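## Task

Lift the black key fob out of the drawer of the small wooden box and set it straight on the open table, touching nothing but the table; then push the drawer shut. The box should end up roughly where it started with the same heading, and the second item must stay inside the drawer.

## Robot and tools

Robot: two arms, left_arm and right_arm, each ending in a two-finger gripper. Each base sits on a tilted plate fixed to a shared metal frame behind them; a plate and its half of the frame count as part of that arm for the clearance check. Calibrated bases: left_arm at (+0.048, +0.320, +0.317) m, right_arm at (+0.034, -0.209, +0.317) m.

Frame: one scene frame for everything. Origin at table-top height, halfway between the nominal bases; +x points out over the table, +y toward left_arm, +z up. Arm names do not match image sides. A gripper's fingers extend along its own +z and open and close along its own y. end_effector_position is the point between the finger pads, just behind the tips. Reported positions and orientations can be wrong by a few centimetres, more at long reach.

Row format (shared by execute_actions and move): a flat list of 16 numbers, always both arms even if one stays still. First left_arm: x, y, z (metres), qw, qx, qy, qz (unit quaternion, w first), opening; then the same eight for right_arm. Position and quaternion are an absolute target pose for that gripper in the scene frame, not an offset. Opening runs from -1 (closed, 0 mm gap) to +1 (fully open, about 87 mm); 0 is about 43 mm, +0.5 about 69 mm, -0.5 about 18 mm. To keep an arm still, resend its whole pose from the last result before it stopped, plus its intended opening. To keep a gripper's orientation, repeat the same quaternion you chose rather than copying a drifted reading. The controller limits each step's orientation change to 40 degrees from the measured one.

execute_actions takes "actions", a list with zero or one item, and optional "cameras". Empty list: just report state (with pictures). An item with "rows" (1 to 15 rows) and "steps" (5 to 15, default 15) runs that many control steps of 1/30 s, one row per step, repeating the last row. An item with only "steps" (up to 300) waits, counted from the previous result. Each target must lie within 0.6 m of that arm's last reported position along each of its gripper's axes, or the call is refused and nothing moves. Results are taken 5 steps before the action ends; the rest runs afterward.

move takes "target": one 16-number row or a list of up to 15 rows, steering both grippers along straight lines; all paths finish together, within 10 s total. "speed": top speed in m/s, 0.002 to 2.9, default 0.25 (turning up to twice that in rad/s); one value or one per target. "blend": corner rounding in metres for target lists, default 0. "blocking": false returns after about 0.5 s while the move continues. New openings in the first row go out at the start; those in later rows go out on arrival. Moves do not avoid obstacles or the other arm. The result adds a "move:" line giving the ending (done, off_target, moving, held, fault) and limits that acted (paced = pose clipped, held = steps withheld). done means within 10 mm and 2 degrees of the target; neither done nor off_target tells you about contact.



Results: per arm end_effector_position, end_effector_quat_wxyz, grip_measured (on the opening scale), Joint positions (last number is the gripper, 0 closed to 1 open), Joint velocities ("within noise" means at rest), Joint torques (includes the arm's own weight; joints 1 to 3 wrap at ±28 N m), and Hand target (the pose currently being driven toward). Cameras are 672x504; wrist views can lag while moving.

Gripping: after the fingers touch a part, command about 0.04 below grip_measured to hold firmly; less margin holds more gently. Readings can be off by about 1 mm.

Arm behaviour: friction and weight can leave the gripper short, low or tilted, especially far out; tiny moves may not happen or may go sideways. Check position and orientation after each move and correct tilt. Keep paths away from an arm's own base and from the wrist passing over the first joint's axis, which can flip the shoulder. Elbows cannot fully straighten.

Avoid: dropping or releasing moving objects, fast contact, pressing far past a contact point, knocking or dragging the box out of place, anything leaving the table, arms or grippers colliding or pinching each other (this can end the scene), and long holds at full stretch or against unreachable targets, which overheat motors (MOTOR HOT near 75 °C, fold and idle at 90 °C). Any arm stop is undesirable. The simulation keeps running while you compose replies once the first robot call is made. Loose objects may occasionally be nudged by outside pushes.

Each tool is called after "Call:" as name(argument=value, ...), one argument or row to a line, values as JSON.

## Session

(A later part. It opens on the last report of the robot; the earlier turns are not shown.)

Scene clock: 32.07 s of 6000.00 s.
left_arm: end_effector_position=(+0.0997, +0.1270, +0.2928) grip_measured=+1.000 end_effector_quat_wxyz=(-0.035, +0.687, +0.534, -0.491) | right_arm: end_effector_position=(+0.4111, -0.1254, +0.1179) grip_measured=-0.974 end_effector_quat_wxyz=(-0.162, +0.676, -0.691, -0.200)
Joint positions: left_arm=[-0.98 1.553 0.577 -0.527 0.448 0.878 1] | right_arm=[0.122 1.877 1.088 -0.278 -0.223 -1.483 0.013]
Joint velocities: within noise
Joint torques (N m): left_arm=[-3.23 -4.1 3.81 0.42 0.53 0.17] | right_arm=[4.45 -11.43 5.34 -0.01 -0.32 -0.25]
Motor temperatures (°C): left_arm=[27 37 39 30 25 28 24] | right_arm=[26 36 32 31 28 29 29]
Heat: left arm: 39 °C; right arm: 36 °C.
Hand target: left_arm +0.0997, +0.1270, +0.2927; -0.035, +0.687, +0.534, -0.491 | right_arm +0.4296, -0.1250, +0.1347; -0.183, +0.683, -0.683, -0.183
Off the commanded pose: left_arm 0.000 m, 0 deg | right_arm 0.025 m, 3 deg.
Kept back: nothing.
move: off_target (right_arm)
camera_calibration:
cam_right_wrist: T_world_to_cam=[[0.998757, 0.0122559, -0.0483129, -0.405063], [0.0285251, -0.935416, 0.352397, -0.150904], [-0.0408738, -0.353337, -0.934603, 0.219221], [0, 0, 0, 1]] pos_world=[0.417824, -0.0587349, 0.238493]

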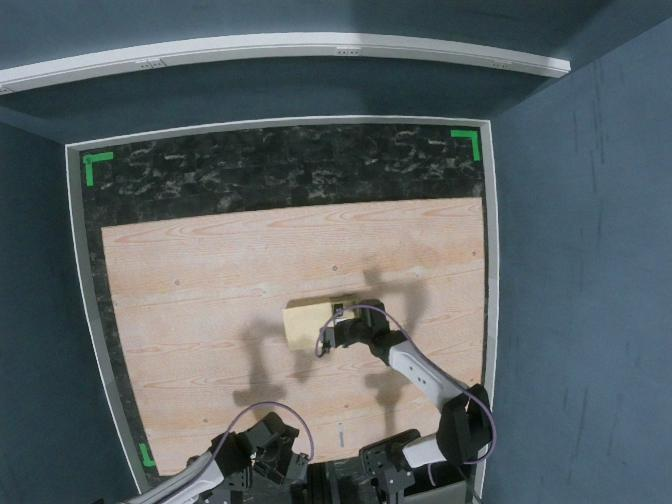

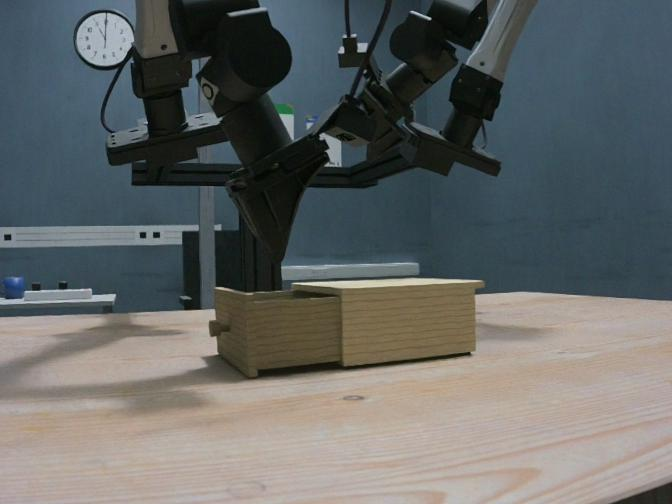

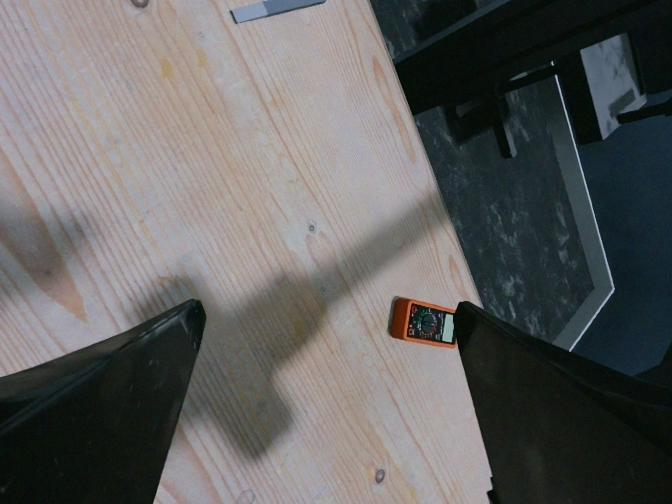

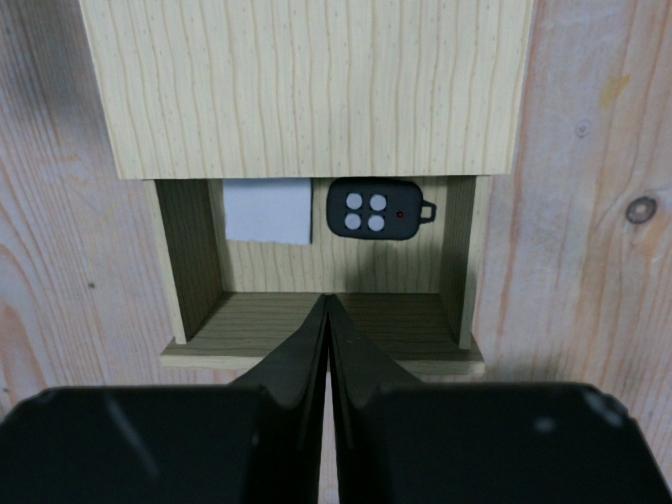

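Call:
move(
  target=[
    [0.0997, 0.1270, 0.2928, -0.035, 0.687, 0.534, -0.491, 1, 0.433, -0.110, 0.12, 0.1300, 0.0864, 0.9876, -0.0114, -1],
    [0.0997, 0.1270, 0.2928, -0.035, 0.687, 0.534, -0.491, 1, 0.433, -0.107, 0.06, 0.1300, 0.0864, 0.9876, -0.0114, -1],
  ],
  speed=[0.5, 0.15],
)

Scene clock: 40.73 s of 6000.00 s.
left_arm: end_effector_position=(+0.0997, +0.1270, +0.2928) grip_measured=+1.000 end_effector_quat_wxyz=(-0.035, +0.687, +0.534, -0.491) | right_arm: end_effector_position=(+0.4259, -0.1065, +0.0646) grip_measured=-0.974 end_effector_quat_wxyz=(+0.121, +0.079, +0.989, -0.013)
Joint positions: left_arm=[-0.98 1.553 0.577 -0.527 0.448 0.878 1] | right_arm=[0.26 2.11 1.142 0.126 0.443 0.255 0.013]
Joint velocities: within noise
Joint torques (N m): left_arm=[-3.19 -4.07 3.79 0.42 0.53 0.17] | right_arm=[3.7 -7.23 4.85 0.77 0.02 -0.13]
Motor temperatures (°C): left_arm=[27 37 39 30 25 28 24] | right_arm=[26 37 32 31 28 29 29]
Heat: left arm: 39 °C; right arm: 37 °C.
Hand target: left_arm +0.0997, +0.1270, +0.2927; -0.035, +0.687, +0.534, -0.491 | right_arm +0.4327, -0.1072, +0.0602; +0.130, +0.086, +0.988, -0.012
Off the commanded pose: left_arm 0.000 m, 0 deg | right_arm 0.008 m, 1 deg.
Kept back: nothing.
move: done
camera_calibration:
cam_right_wrist: T_world_to_cam=[[-0.139684, -0.990143, 0.0102218, -0.0483963], [-0.796846, 0.118531, 0.592441, 0.333423], [-0.587813, 0.0746092, -0.805549, 0.446721], [0, 0, 0, 1]] pos_world=[0.521515, -0.12077, 0.162817]

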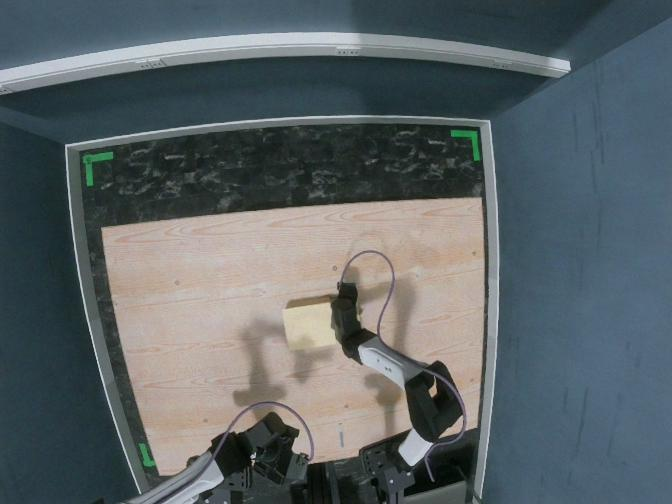

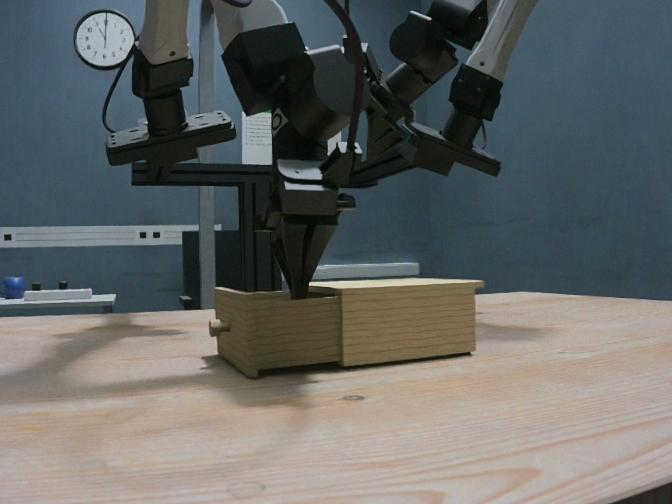

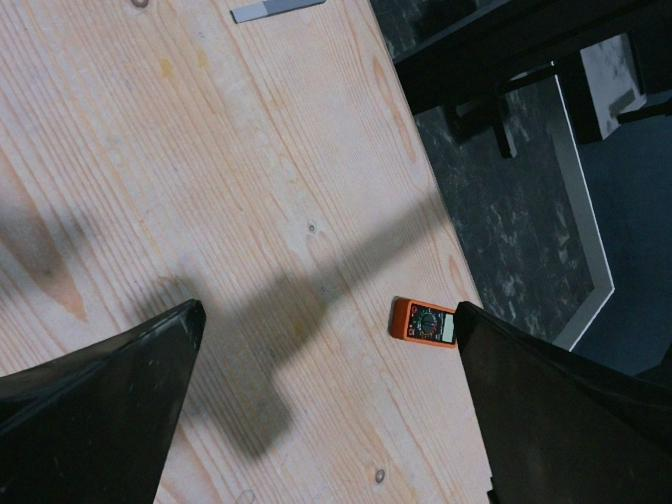

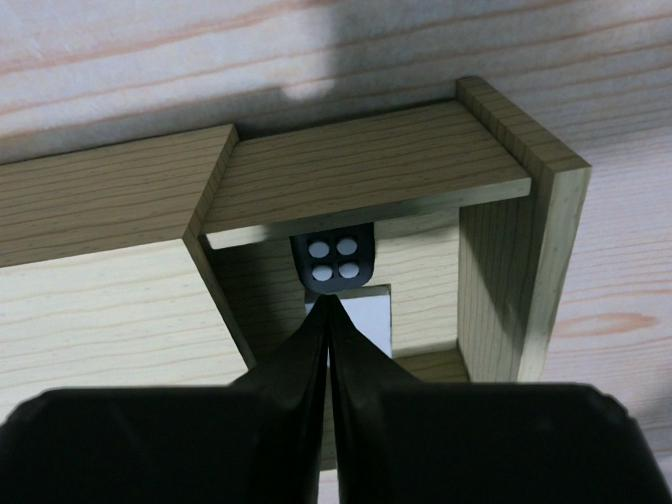

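Call:
move(
  target=[
    [0.0997, 0.1270, 0.2928, -0.035, 0.687, 0.534, -0.491, 1, 0.436, -0.110, 0.036, 0.1300, 0.0864, 0.9876, -0.0114, -1],
    [0.0997, 0.1270, 0.2928, -0.035, 0.687, 0.534, -0.491, 1, 0.436, -0.110, 0.027, 0.1300, 0.0864, 0.9876, -0.0114, -1],
  ],
  speed=[0.1, 0.02],
  cameras=["cam_low", "cam_right_wrist"],
)

Scene clock: 42.13 s of 6000.00 s.
left_arm: end_effector_position=(+0.0997, +0.1270, +0.2928) grip_measured=+1.000 end_effector_quat_wxyz=(-0.035, +0.687, +0.534, -0.491) | right_arm: end_effector_position=(+0.4310, -0.1093, +0.0403) grip_measured=-0.974 end_effector_quat_wxyz=(+0.123, +0.077, +0.989, -0.016)
Joint positions: left_arm=[-0.98 1.553 0.577 -0.527 0.448 0.878 1] | right_arm=[0.233 2.195 1.196 0.168 0.43 0.227 0.013]
Joint velocities: within noise
Joint torques (N m): left_arm=[-3.22 -4.07 3.75 0.42 0.53 0.17] | right_arm=[2.96 -5.45 5.07 1.01 -0.12 -0.14]
Motor temperatures (°C): left_arm=[27 37 39 30 25 28 24] | right_arm=[26 37 32 31 28 29 29]
Heat: left arm: 39 °C; right arm: 37 °C.
Hand target: left_arm +0.0997, +0.1270, +0.2927; -0.035, +0.687, +0.534, -0.491 | right_arm +0.4355, -0.1103, +0.0278; +0.130, +0.086, +0.988, -0.012
Off the commanded pose: left_arm 0.000 m, 0 deg | right_arm 0.014 m, 1 deg.
Kept back: nothing.
move: off_target (right_arm)
camera_calibration:
cam_right_wrist: T_world_to_cam=[[-0.135754, -0.990619, 0.0156513, -0.0521454], [-0.798543, 0.118756, 0.590107, 0.353037], [-0.58643, 0.0676114, -0.807173, 0.429167], [0, 0, 0, 1]] pos_world=[0.526513, -0.122598, 0.138899]
Images, in order (width x height): cam_low 672x504, cam_right_wrist 672x504.

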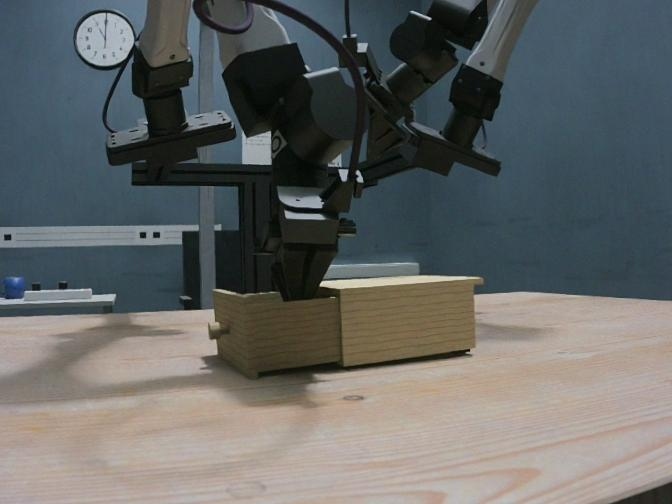

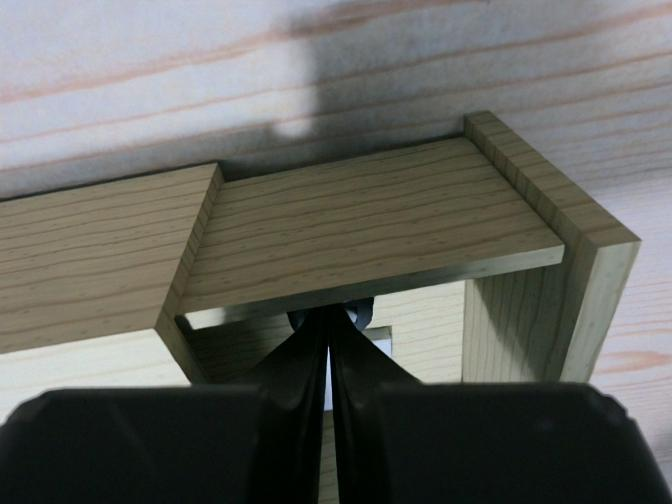

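Call:
move(
  target=[0.0997, 0.1270, 0.2928, -0.035, 0.687, 0.534, -0.491, 1, 0.434, -0.127, 0.026, 0.1300, 0.0864, 0.9876, -0.0114, -1],
  speed=0.04,
  cameras=["cam_low", "cam_right_wrist", "cam_high"],
)

Scene clock: 43.27 s of 6000.00 s.
left_arm: end_effector_position=(+0.0997, +0.1270, +0.2928) grip_measured=+1.000 end_effector_quat_wxyz=(-0.035, +0.687, +0.534, -0.491) | right_arm: end_effector_position=(+0.4302, -0.1108, +0.0392) grip_measured=-0.973 end_effector_quat_wxyz=(+0.118, +0.069, +0.991, -0.003)
Joint positions: left_arm=[-0.98 1.553 0.577 -0.527 0.448 0.878 1] | right_arm=[0.218 2.191 1.192 0.167 0.391 0.205 0.013]
Joint velocities: within noise
Joint torques (N m): left_arm=[-3.18 -4.07 3.75 0.43 0.54 0.18] | right_arm=[0.57 -6.91 2.18 1.23 0.03 -0.24]
Motor temperatures (°C): left_arm=[27 37 39 30 25 28 24] | right_arm=[26 37 32 31 28 29 29]
Heat: left arm: 39 °C; right arm: 37 °C.
Hand target: left_arm +0.0997, +0.1270, +0.2927; -0.035, +0.687, +0.534, -0.491 | right_arm +0.4332, -0.1273, +0.0272; +0.129, +0.086, +0.988, -0.012
Off the commanded pose: left_arm 0.000 m, 0 deg | right_arm 0.021 m, 3 deg.
Kept back: nothing.
move: off_target (right_arm)
camera_calibration:
cam_right_wrist: T_world_to_cam=[[-0.11742, -0.99305, -0.00803421, -0.0609959], [-0.795924, 0.0892669, 0.598779, 0.348484], [-0.593901, 0.0767032, -0.800874, 0.431813], [0, 0, 0, 1]] pos_world=[0.526659, -0.124801, 0.136673]
Images, in order (width x height): cam_high 672x504, cam_low 672x504, cam_right_wrist 672x504.

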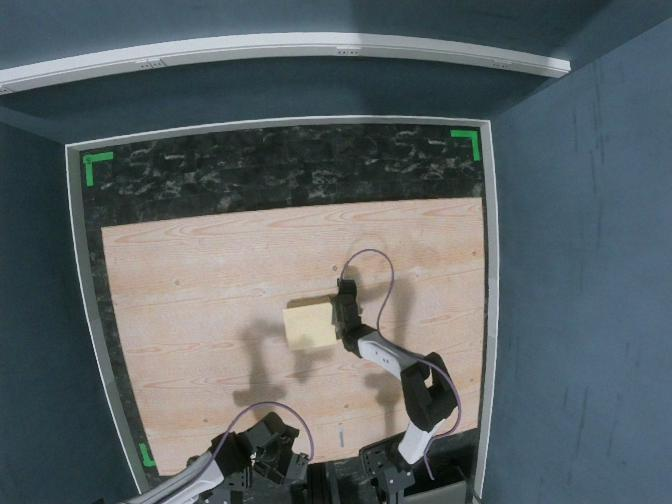

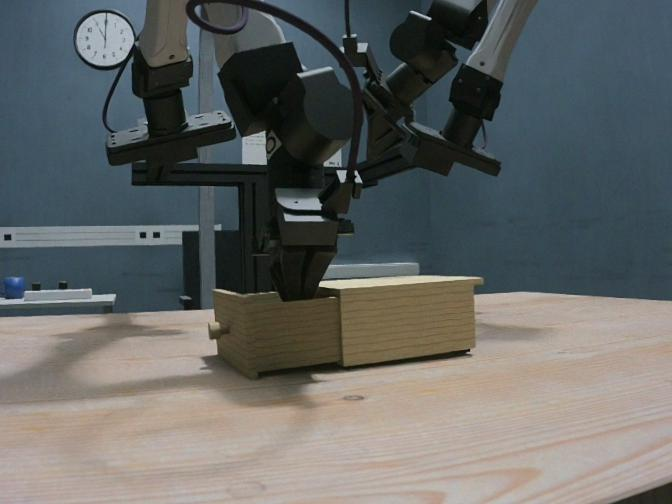

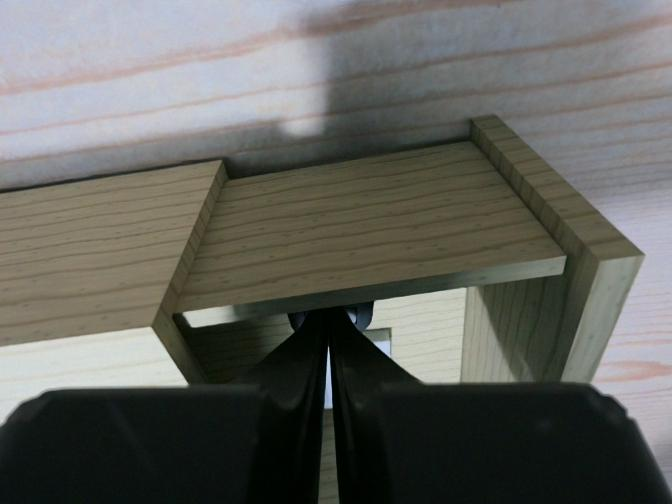

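Call:
move(
  target=[0.0997, 0.1270, 0.2928, -0.035, 0.687, 0.534, -0.491, 1, 0.434, -0.135, 0.029, 0.1300, 0.0864, 0.9876, -0.0114, -1],
  speed=0.04,
  cameras=["cam_low", "cam_right_wrist"],
)

Scene clock: 44.27 s of 6000.00 s.
left_arm: end_effector_position=(+0.0997, +0.1270, +0.2928) grip_measured=+1.000 end_effector_quat_wxyz=(-0.035, +0.687, +0.534, -0.491) | right_arm: end_effector_position=(+0.4303, -0.1117, +0.0394) grip_measured=-0.973 end_effector_quat_wxyz=(+0.119, +0.072, +0.990, +0.013)
Joint positions: left_arm=[-0.98 1.553 0.577 -0.527 0.448 0.878 1] | right_arm=[0.204 2.181 1.178 0.181 0.351 0.2 0.013]
Joint velocities: within noise
Joint torques (N m): left_arm=[-3.19 -4.08 3.74 0.43 0.53 0.18] | right_arm=[0.39 -7.68 2.1 1.08 0.27 -0.32]
Motor temperatures (°C): left_arm=[27 37 39 30 25 28 24] | right_arm=[26 37 32 31 28 29 29]
Heat: left arm: 39 °C; right arm: 37 °C.
Hand target: left_arm +0.0997, +0.1270, +0.2927; -0.035, +0.687, +0.534, -0.491 | right_arm +0.4333, -0.1350, +0.0301; +0.129, +0.087, +0.988, -0.012
Off the commanded pose: left_arm 0.000 m, 0 deg | right_arm 0.026 m, 3 deg.
Kept back: nothing.
move: off_target (right_arm)
camera_calibration:
cam_right_wrist: T_world_to_cam=[[-0.119299, -0.992075, -0.0394413, -0.05971], [-0.798103, 0.0721916, 0.598181, 0.347623], [-0.590593, 0.10284, -0.80039, 0.433559], [0, 0, 0, 1]] pos_world=[0.526372, -0.12892, 0.13672]
Images, in order (width x height): cam_low 672x504, cam_right_wrist 672x504.

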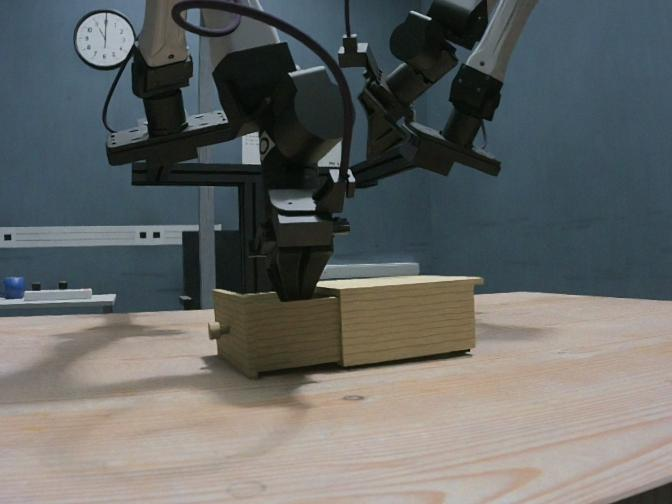

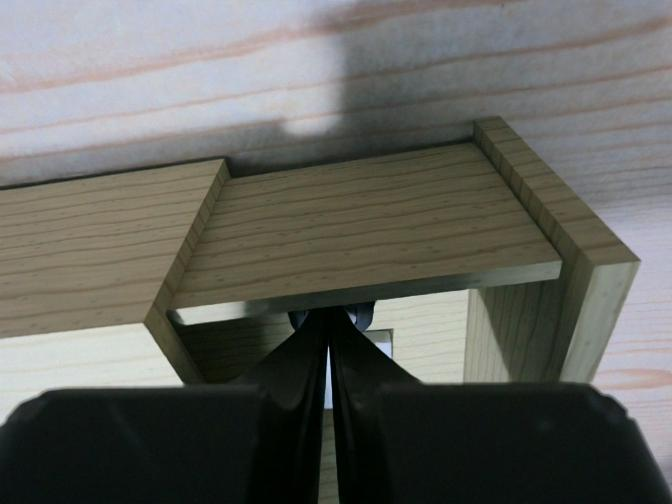

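Call:
move(
  target=[0.0997, 0.1270, 0.2928, -0.035, 0.687, 0.534, -0.491, 1, 0.434, -0.134, 0.036, 0.1300, 0.0864, 0.9876, -0.0114, -1],
  speed=0.04,
  cameras=["cam_low", "cam_right_wrist"],
)

Scene clock: 45.23 s of 6000.00 s.
left_arm: end_effector_position=(+0.0997, +0.1270, +0.2928) grip_measured=+1.000 end_effector_quat_wxyz=(-0.035, +0.687, +0.534, -0.491) | right_arm: end_effector_position=(+0.4299, -0.1117, +0.0397) grip_measured=-0.973 end_effector_quat_wxyz=(+0.121, +0.072, +0.990, +0.014)
Joint positions: left_arm=[-0.98 1.553 0.577 -0.527 0.448 0.878 1] | right_arm=[0.204 2.178 1.17 0.191 0.35 0.199 0.013]
Joint velocities: within noise
Joint torques (N m): left_arm=[-3.25 -4.07 3.77 0.43 0.53 0.19] | right_arm=[1.16 -9.03 1.89 0.87 0.36 -0.25]
Motor temperatures (°C): left_arm=[27 37 39 30 25 28 24] | right_arm=[26 37 32 31 28 29 29]
Heat: left arm: 39 °C; right arm: 37 °C.
Hand target: left_arm +0.0997, +0.1270, +0.2927; -0.035, +0.687, +0.534, -0.491 | right_arm +0.4334, -0.1337, +0.0364; +0.129, +0.086, +0.988, -0.012
Off the commanded pose: left_arm 0.000 m, 0 deg | right_arm 0.023 m, 3 deg.
Kept back: nothing.
move: off_target (right_arm)
camera_calibration:
cam_right_wrist: T_world_to_cam=[[-0.119678, -0.991944, -0.0415276, -0.0594628], [-0.800603, 0.0716872, 0.594892, 0.348237], [-0.587122, 0.104442, -0.802732, 0.432449], [0, 0, 0, 1]] pos_world=[0.525583, -0.129114, 0.137508]
Images, in order (width x height): cam_low 672x504, cam_right_wrist 672x504.

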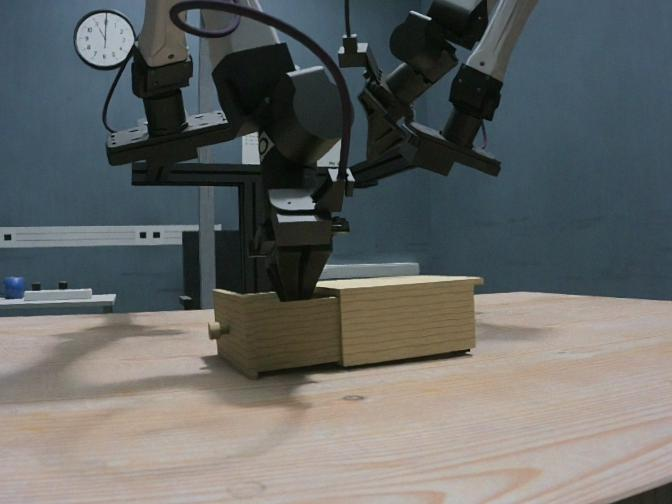

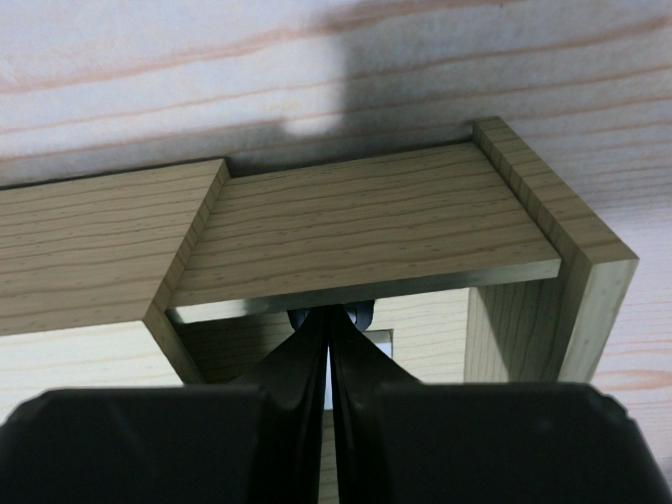

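Call:
move(
  target=[0.0997, 0.1270, 0.2928, -0.035, 0.687, 0.534, -0.491, 1, 0.434, -0.136, 0.043, 0.1300, 0.0864, 0.9876, -0.0114, -1],
  speed=0.02,
  cameras=["cam_low", "cam_right_wrist"],
)

Scene clock: 46.17 s of 6000.00 s.
left_arm: end_effector_position=(+0.0997, +0.1270, +0.2928) grip_measured=+1.000 end_effector_quat_wxyz=(-0.035, +0.687, +0.534, -0.491) | right_arm: end_effector_position=(+0.4297, -0.1126, +0.0402) grip_measured=-0.973 end_effector_quat_wxyz=(+0.124, +0.074, +0.989, +0.016)
Joint positions: left_arm=[-0.98 1.553 0.577 -0.527 0.448 0.878 1] | right_arm=[0.201 2.173 1.159 0.204 0.346 0.199 0.013]
Joint velocities: within noise
Joint torques (N m): left_arm=[-3.21 -4.07 3.78 0.43 0.53 0.17] | right_arm=[1.43 -10.54 1.63 0.65 0.41 -0.26]
Motor temperatures (°C): left_arm=[27 37 39 30 25 28 24] | right_arm=[26 37 32 31 28 29 29]
Heat: left arm: 39 °C; right arm: 37 °C.
Hand target: left_arm +0.0997, +0.1270, +0.2927; -0.035, +0.687, +0.534, -0.491 | right_arm +0.4337, -0.1354, +0.0429; +0.130, +0.086, +0.988, -0.011
Off the commanded pose: left_arm 0.000 m, 0 deg | right_arm 0.024 m, 3 deg.
Kept back: nothing.
move: off_target (right_arm)
camera_calibration:
cam_right_wrist: T_world_to_cam=[[-0.122938, -0.991354, -0.0458606, -0.058705], [-0.803893, 0.072381, 0.590353, 0.349506], [-0.581929, 0.109444, -0.805841, 0.431249], [0, 0, 0, 1]] pos_world=[0.524705, -0.130693, 0.138494]
Images, in order (width x height): cam_low 672x504, cam_right_wrist 672x504.

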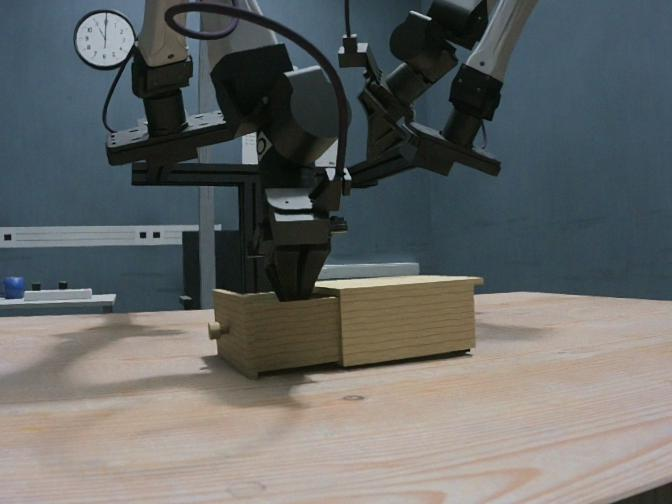

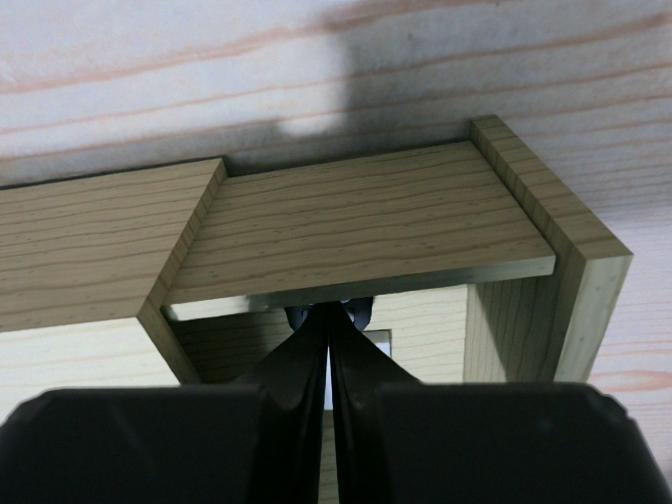

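Call:
move(
  target=[0.0997, 0.1270, 0.2928, -0.035, 0.687, 0.534, -0.491, 1, 0.434, -0.146, 0.044, 0.1300, 0.0864, 0.9876, -0.0114, -1],
  speed=0.03,
  cameras=["cam_low", "cam_right_wrist"],
)

Scene clock: 47.20 s of 6000.00 s.
left_arm: end_effector_position=(+0.0997, +0.1270, +0.2928) grip_measured=+1.000 end_effector_quat_wxyz=(-0.035, +0.687, +0.534, -0.491) | right_arm: end_effector_position=(+0.4302, -0.1216, +0.0411) grip_measured=-0.973 end_effector_quat_wxyz=(+0.124, +0.081, +0.989, +0.019)
Joint positions: left_arm=[-0.98 1.553 0.577 -0.527 0.448 0.878 1] | right_arm=[0.176 2.157 1.145 0.209 0.323 0.194 0.013]
Joint velocities: within noise
Joint torques (N m): left_arm=[-3.19 -4.07 3.77 0.44 0.53 0.19] | right_arm=[1.52 -10.52 1.77 0.62 0.46 -0.37]
Motor temperatures (°C): left_arm=[27 37 39 30 25 28 24] | right_arm=[26 37 32 31 28 29 29]
Heat: left arm: 39 °C; right arm: 37 °C.
Hand target: left_arm +0.0997, +0.1270, +0.2927; -0.035, +0.687, +0.534, -0.491 | right_arm +0.4337, -0.1453, +0.0439; +0.129, +0.086, +0.988, -0.011
Off the commanded pose: left_arm 0.000 m, 0 deg | right_arm 0.025 m, 4 deg.
Kept back: nothing.
move: off_target (right_arm)
camera_calibration:
cam_right_wrist: T_world_to_cam=[[-0.134593, -0.989396, -0.0545918, -0.0619626], [-0.803166, 0.0766604, 0.590803, 0.350304], [-0.580353, 0.123364, -0.804967, 0.434247], [0, 0, 0, 1]] pos_world=[0.525029, -0.141731, 0.139211]
Images, in order (width x height): cam_low 672x504, cam_right_wrist 672x504.

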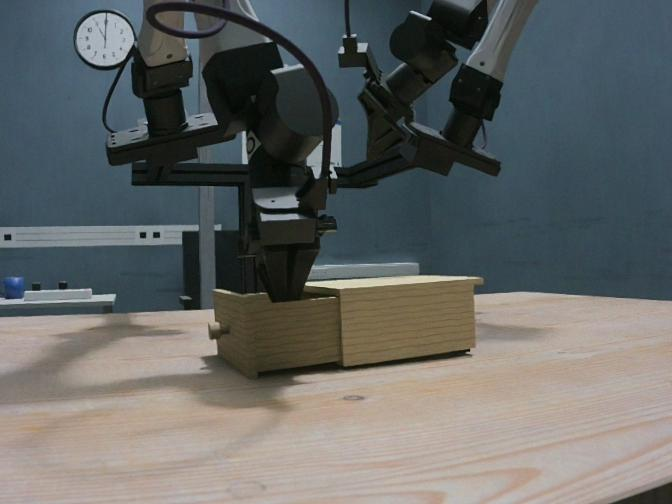

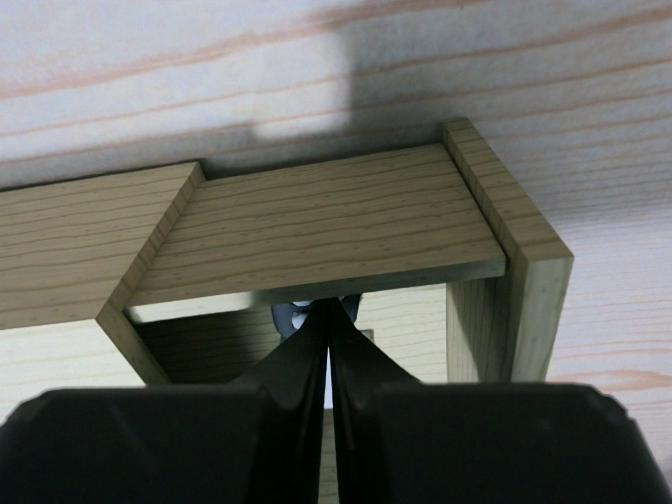

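Call:
move(
  target=[0.0997, 0.1270, 0.2928, -0.035, 0.687, 0.534, -0.491, 1, 0.434, -0.157, 0.042, 0.1300, 0.0864, 0.9876, -0.0114, -1],
  speed=0.03,
  cameras=["cam_low", "cam_right_wrist"],
)

Scene clock: 48.60 s of 6000.00 s.
left_arm: end_effector_position=(+0.0997, +0.1270, +0.2928) grip_measured=+1.000 end_effector_quat_wxyz=(-0.035, +0.687, +0.534, -0.491) | right_arm: end_effector_position=(+0.4274, -0.1479, +0.0393) grip_measured=-0.973 end_effector_quat_wxyz=(+0.118, +0.082, +0.990, +0.000)
Joint positions: left_arm=[-0.98 1.553 0.577 -0.527 0.448 0.878 1] | right_arm=[0.129 2.137 1.128 0.203 0.328 0.16 0.013]
Joint velocities: within noise
Joint torques (N m): left_arm=[-3.23 -4.11 3.77 0.42 0.53 0.18] | right_arm=[2.85 -9.65 2.39 0.75 0.19 -0.24]
Motor temperatures (°C): left_arm=[27 37 39 30 25 27 24] | right_arm=[26 38 32 31 28 29 29]
Heat: left arm: 39 °C; right arm: 38 °C.
Hand target: left_arm +0.0997, +0.1270, +0.2927; -0.035, +0.687, +0.534, -0.491 | right_arm +0.4340, -0.1570, +0.0421; +0.130, +0.087, +0.988, -0.011
Off the commanded pose: left_arm 0.000 m, 0 deg | right_arm 0.012 m, 2 deg.
Kept back: nothing.
move: off_target (right_arm)
camera_calibration:
cam_right_wrist: T_world_to_cam=[[-0.141702, -0.989791, -0.0152789, -0.0870554], [-0.794186, 0.104458, 0.598629, 0.351037], [-0.590922, 0.0969614, -0.80088, 0.434839], [0, 0, 0, 1]] pos_world=[0.523409, -0.164998, 0.136783]
Images, in order (width x height): cam_low 672x504, cam_right_wrist 672x504.

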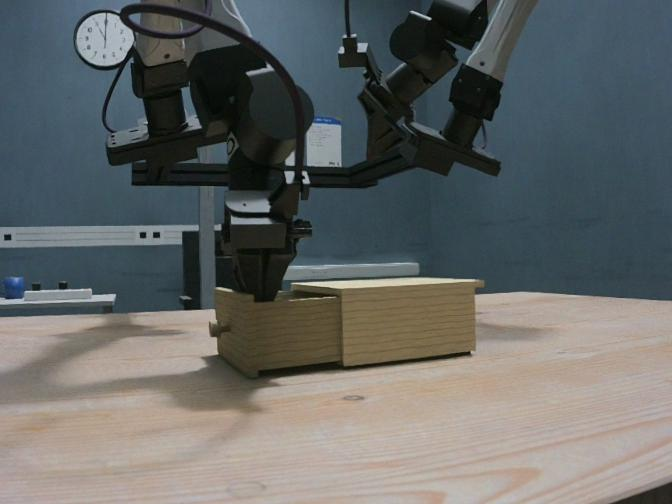

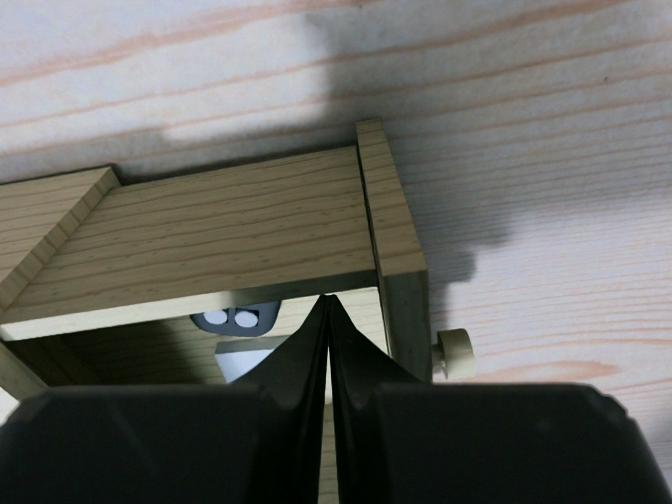

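Call:
move(
  target=[
    [0.0997, 0.1270, 0.2928, -0.035, 0.687, 0.534, -0.491, 1, 0.425, -0.140, 0.08, 0.1300, 0.0864, 0.9876, -0.0114, -1],
    [0.0997, 0.1270, 0.2928, -0.035, 0.687, 0.534, -0.491, 1, 0.415, -0.120, 0.125, 0.1300, 0.0864, 0.9876, -0.0114, 0.1],
  ],
  speed=[0.15, 0.2],
  blend=[0.02, 0],
)

Scene clock: 52.57 s of 6000.00 s.
left_arm: end_effector_position=(+0.0997, +0.1270, +0.2928) grip_measured=+1.000 end_effector_quat_wxyz=(-0.035, +0.687, +0.534, -0.491) | right_arm: end_effector_position=(+0.4077, -0.1181, +0.1142) grip_measured=+0.100 end_effector_quat_wxyz=(+0.116, +0.077, +0.990, -0.010)
Joint positions: left_arm=[-0.98 1.553 0.577 -0.527 0.448 0.878 1] | right_arm=[0.286 1.904 1.005 0.037 0.451 0.276 0.55]
Joint velocities: within noise
Joint torques (N m): left_arm=[-3.23 -4.1 3.79 0.42 0.53 0.18] | right_arm=[4.66 -10.63 3.04 0.52 0.21 0.02]
Motor temperatures (°C): left_arm=[27 37 39 30 25 27 23] | right_arm=[26 38 32 31 28 29 29]
Heat: left arm: 39 °C; right arm: 38 °C.
Hand target: left_arm +0.0997, +0.1270, +0.2927; -0.035, +0.687, +0.534, -0.491 | right_arm +0.4150, -0.1200, +0.1247; +0.130, +0.087, +0.988, -0.011
Off the commanded pose: left_arm 0.000 m, 0 deg | right_arm 0.013 m, 2 deg.
Kept back: nothing.
move: off_target (right_arm); target 2's new opening was sent with right_arm's hand 0.013 m and 2 deg from that target
camera_calibration:
cam_right_wrist: T_world_to_cam=[[-0.134735, -0.990867, 0.00538719, -0.0644431], [-0.791658, 0.110913, 0.600812, 0.286941], [-0.595923, 0.0766855, -0.799372, 0.479769], [0, 0, 0, 1]] pos_world=[0.504382, -0.132472, 0.211463]

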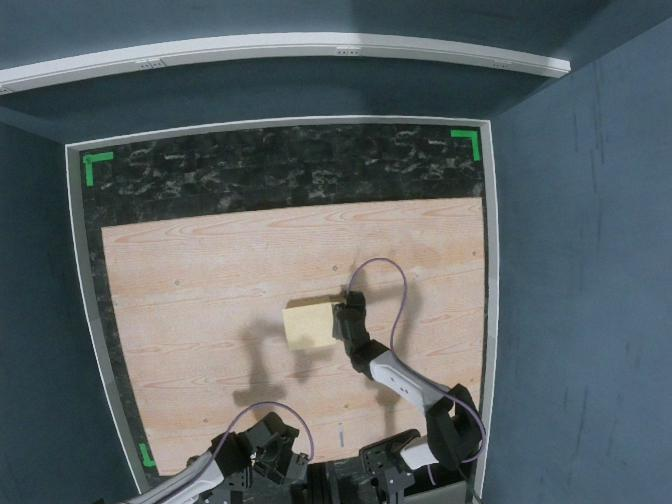

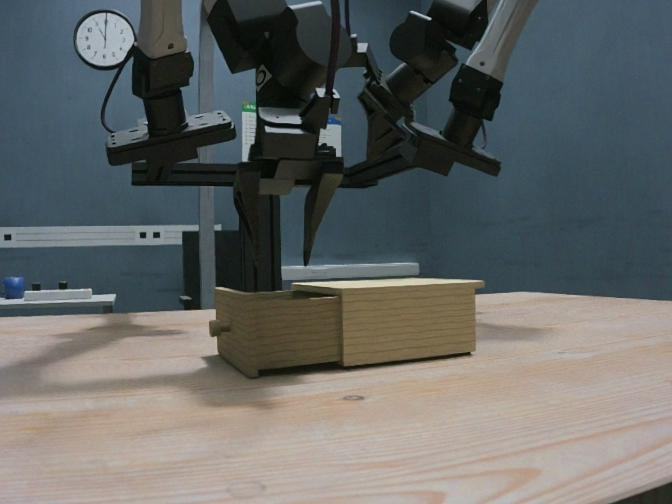

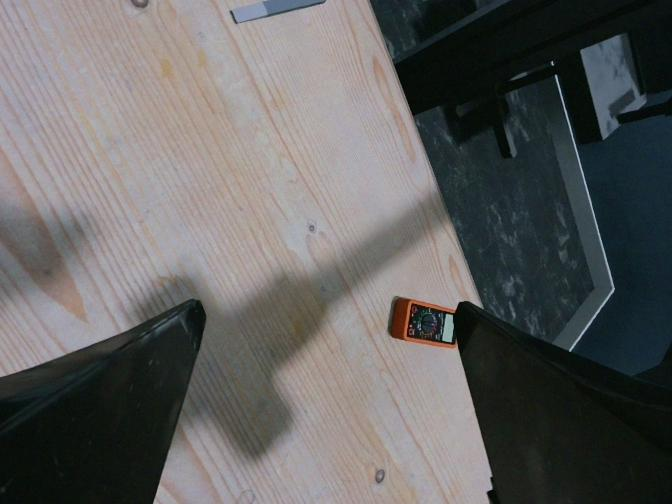

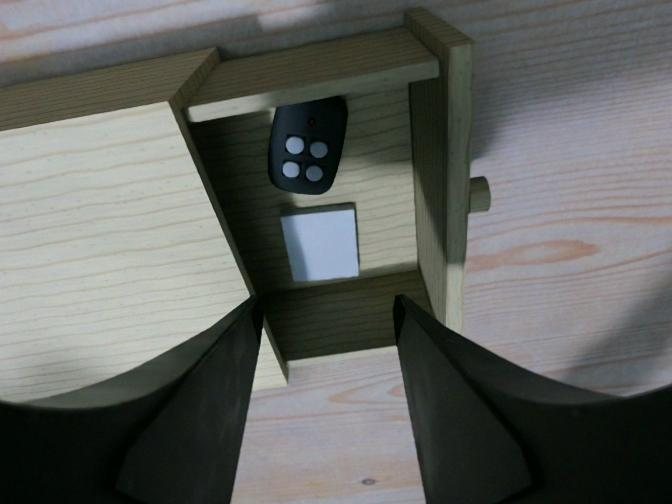

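Call:
zoom_image(
  camera="cam_low",
  region=[210, 130, 370, 290],
)

Call:
zoom_image(
  camera="cam_right_wrist",
  region=[0, 0, 504, 504],
)

Scaled by 3.150 from the camera's 672x504 image, which has a finer 960x720 frame.

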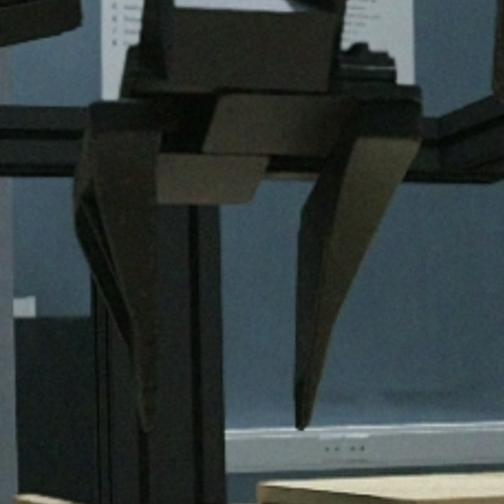

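Scaled by 1.000.

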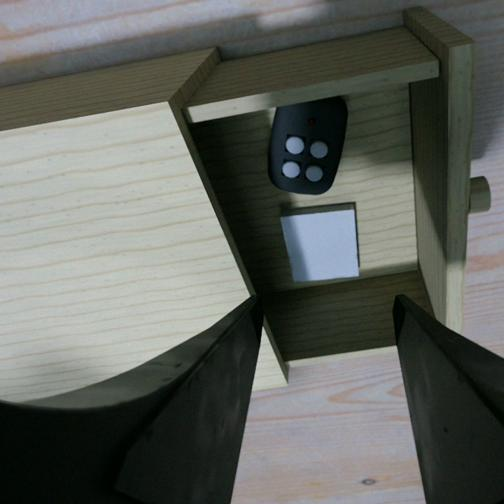

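Call:
move(
  target=[0.0997, 0.1270, 0.2928, -0.035, 0.687, 0.534, -0.491, 1, 0.426, -0.107, 0.093, 0.1026, 0.0199, 0.9762, 0.1898, -1],
  speed=0.3,
  cameras=["cam_low", "cam_right_wrist"],
)

Scene clock: 60.70 s of 6000.00 s.
left_arm: end_effector_position=(+0.0997, +0.1270, +0.2928) grip_measured=+1.000 end_effector_quat_wxyz=(-0.035, +0.687, +0.534, -0.491) | right_arm: end_effector_position=(+0.4208, -0.1063, +0.0977) grip_measured=-0.973 end_effector_quat_wxyz=(+0.097, +0.022, +0.977, +0.187)
Joint positions: left_arm=[-0.98 1.553 0.577 -0.527 0.448 0.878 1] | right_arm=[0.109 1.953 1.058 0.067 -0.074 0.075 0.013]
Joint velocities: within noise
Joint torques (N m): left_arm=[-3.19 -4.05 3.78 0.44 0.53 0.19] | right_arm=[2.7 -6.8 5.24 0.69 -0.29 -0.3]
Motor temperatures (°C): left_arm=[27 37 39 30 25 27 23] | right_arm=[26 39 31 31 28 29 29]
Heat: left arm: 39 °C; right arm: 39 °C.
Hand target: left_arm +0.0997, +0.1270, +0.2927; -0.035, +0.687, +0.534, -0.491 | right_arm +0.4258, -0.1070, +0.0932; +0.103, +0.020, +0.976, +0.190
Off the commanded pose: left_arm 0.000 m, 0 deg | right_arm 0.007 m, 1 deg.
Kept back: nothing.
move: done
camera_calibration:
cam_right_wrist: T_world_to_cam=[[0.0137672, -0.930168, -0.366875, -0.0705638], [-0.778383, -0.240279, 0.579988, 0.265008], [-0.627639, 0.277585, -0.727335, 0.501093], [0, 0, 0, 1]] pos_world=[0.521754, -0.141056, 0.184873]
Images, in order (width x height): cam_low 672x504, cam_right_wrist 672x504.

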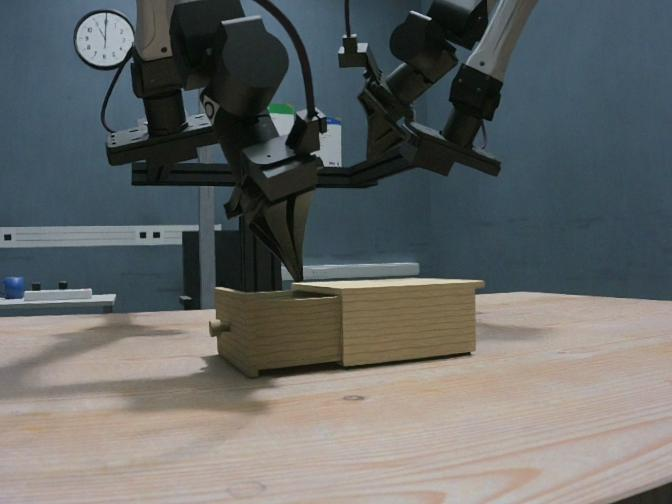

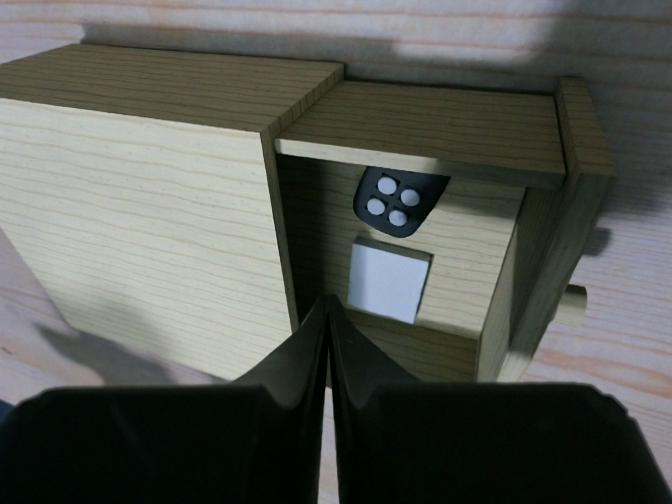

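Call:
move(
  target=[0.0997, 0.1270, 0.2928, -0.035, 0.687, 0.534, -0.491, 1, 0.440, -0.083, 0.027, 0.1026, 0.0199, 0.9762, 0.1898, -1],
  speed=0.1,
  cameras=["cam_low", "cam_right_wrist"],
)

Scene clock: 62.17 s of 6000.00 s.
left_arm: end_effector_position=(+0.0997, +0.1270, +0.2928) grip_measured=+1.000 end_effector_quat_wxyz=(-0.035, +0.687, +0.534, -0.491) | right_arm: end_effector_position=(+0.4264, -0.0853, +0.0310) grip_measured=-0.973 end_effector_quat_wxyz=(+0.083, +0.020, +0.978, +0.188)
Joint positions: left_arm=[-0.98 1.553 0.577 -0.527 0.448 0.878 1] | right_arm=[0.109 2.225 1.237 0.13 -0.079 0.074 0.013]
Joint velocities: within noise
Joint torques (N m): left_arm=[-3.23 -4.07 3.79 0.43 0.54 0.18] | right_arm=[4.16 -7.17 5.42 0.79 -0.22 -0.2]
Motor temperatures (°C): left_arm=[27 37 39 30 25 27 23] | right_arm=[26 39 31 31 28 29 29]
Heat: left arm: 39 °C; right arm: 39 °C.
Hand target: left_arm +0.0997, +0.1270, +0.2927; -0.035, +0.687, +0.534, -0.491 | right_arm +0.4397, -0.0832, +0.0276; +0.103, +0.020, +0.976, +0.190
Off the commanded pose: left_arm 0.000 m, 0 deg | right_arm 0.014 m, 2 deg.
Kept back: nothing.
move: off_target (right_arm)
camera_calibration:
cam_right_wrist: T_world_to_cam=[[0.0128031, -0.92899, -0.369882, -0.075001], [-0.759315, -0.249716, 0.600901, 0.303499], [-0.650597, 0.273164, -0.708594, 0.459081], [0, 0, 0, 1]] pos_world=[0.530088, -0.119291, 0.115188]
Images, in order (width x height): cam_low 672x504, cam_right_wrist 672x504.

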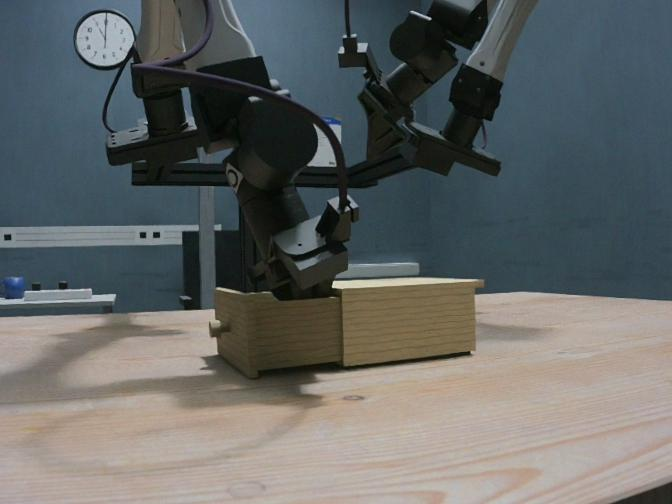

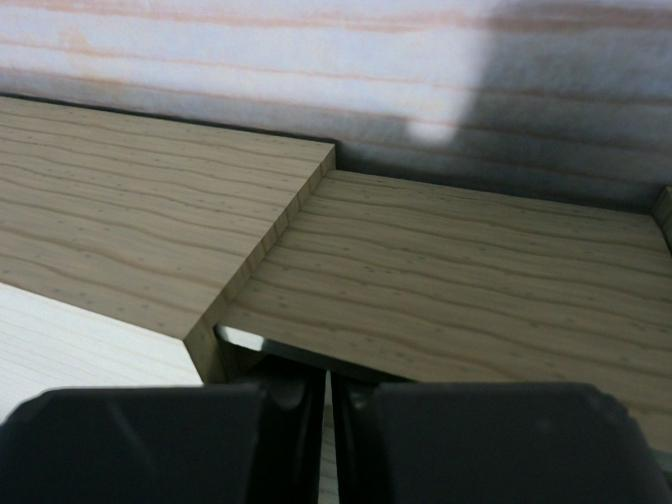

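Call:
move(
  target=[0.0997, 0.1270, 0.2928, -0.035, 0.687, 0.534, -0.491, 1, 0.432, -0.104, 0.028, 0.1026, 0.0199, 0.9762, 0.1898, -1],
  speed=0.05,
  cameras=["cam_low", "cam_right_wrist"],
)

Scene clock: 63.30 s of 6000.00 s.
left_arm: end_effector_position=(+0.0997, +0.1270, +0.2928) grip_measured=+1.000 end_effector_quat_wxyz=(-0.035, +0.687, +0.534, -0.491) | right_arm: end_effector_position=(+0.4202, -0.0933, +0.0275) grip_measured=-0.973 end_effector_quat_wxyz=(+0.081, +0.018, +0.977, +0.199)
Joint positions: left_arm=[-0.98 1.553 0.577 -0.527 0.448 0.878 1] | right_arm=[0.079 2.225 1.215 0.146 -0.12 0.051 0.013]
Joint velocities: within noise
Joint torques (N m): left_arm=[-3.18 -4.07 3.77 0.44 0.53 0.19] | right_arm=[2.35 -9.77 2.18 0.84 -0.17 -0.33]
Motor temperatures (°C): left_arm=[27 37 39 30 25 27 23] | right_arm=[26 39 31 31 28 29 29]
Heat: left arm: 39 °C; right arm: 39 °C.
Hand target: left_arm +0.0997, +0.1270, +0.2927; -0.035, +0.687, +0.534, -0.491 | right_arm +0.4319, -0.1041, +0.0282; +0.102, +0.020, +0.976, +0.189
Off the commanded pose: left_arm 0.000 m, 0 deg | right_arm 0.016 m, 3 deg.
Kept back: nothing.
move: off_target (right_arm)
camera_calibration:
cam_right_wrist: T_world_to_cam=[[0.0166634, -0.920845, -0.389574, -0.0840365], [-0.756149, -0.266531, 0.597662, 0.296105], [-0.654187, 0.284617, -0.700737, 0.457167], [0, 0, 0, 1]] pos_world=[0.524373, -0.128581, 0.110644]
Images, in order (width x height): cam_low 672x504, cam_right_wrist 672x504.

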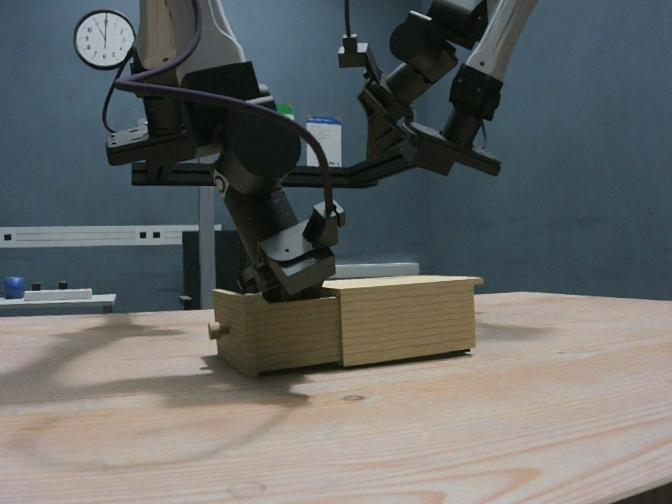

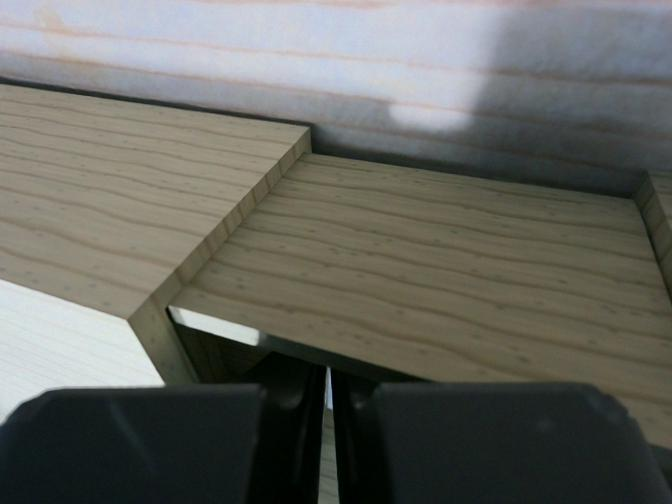

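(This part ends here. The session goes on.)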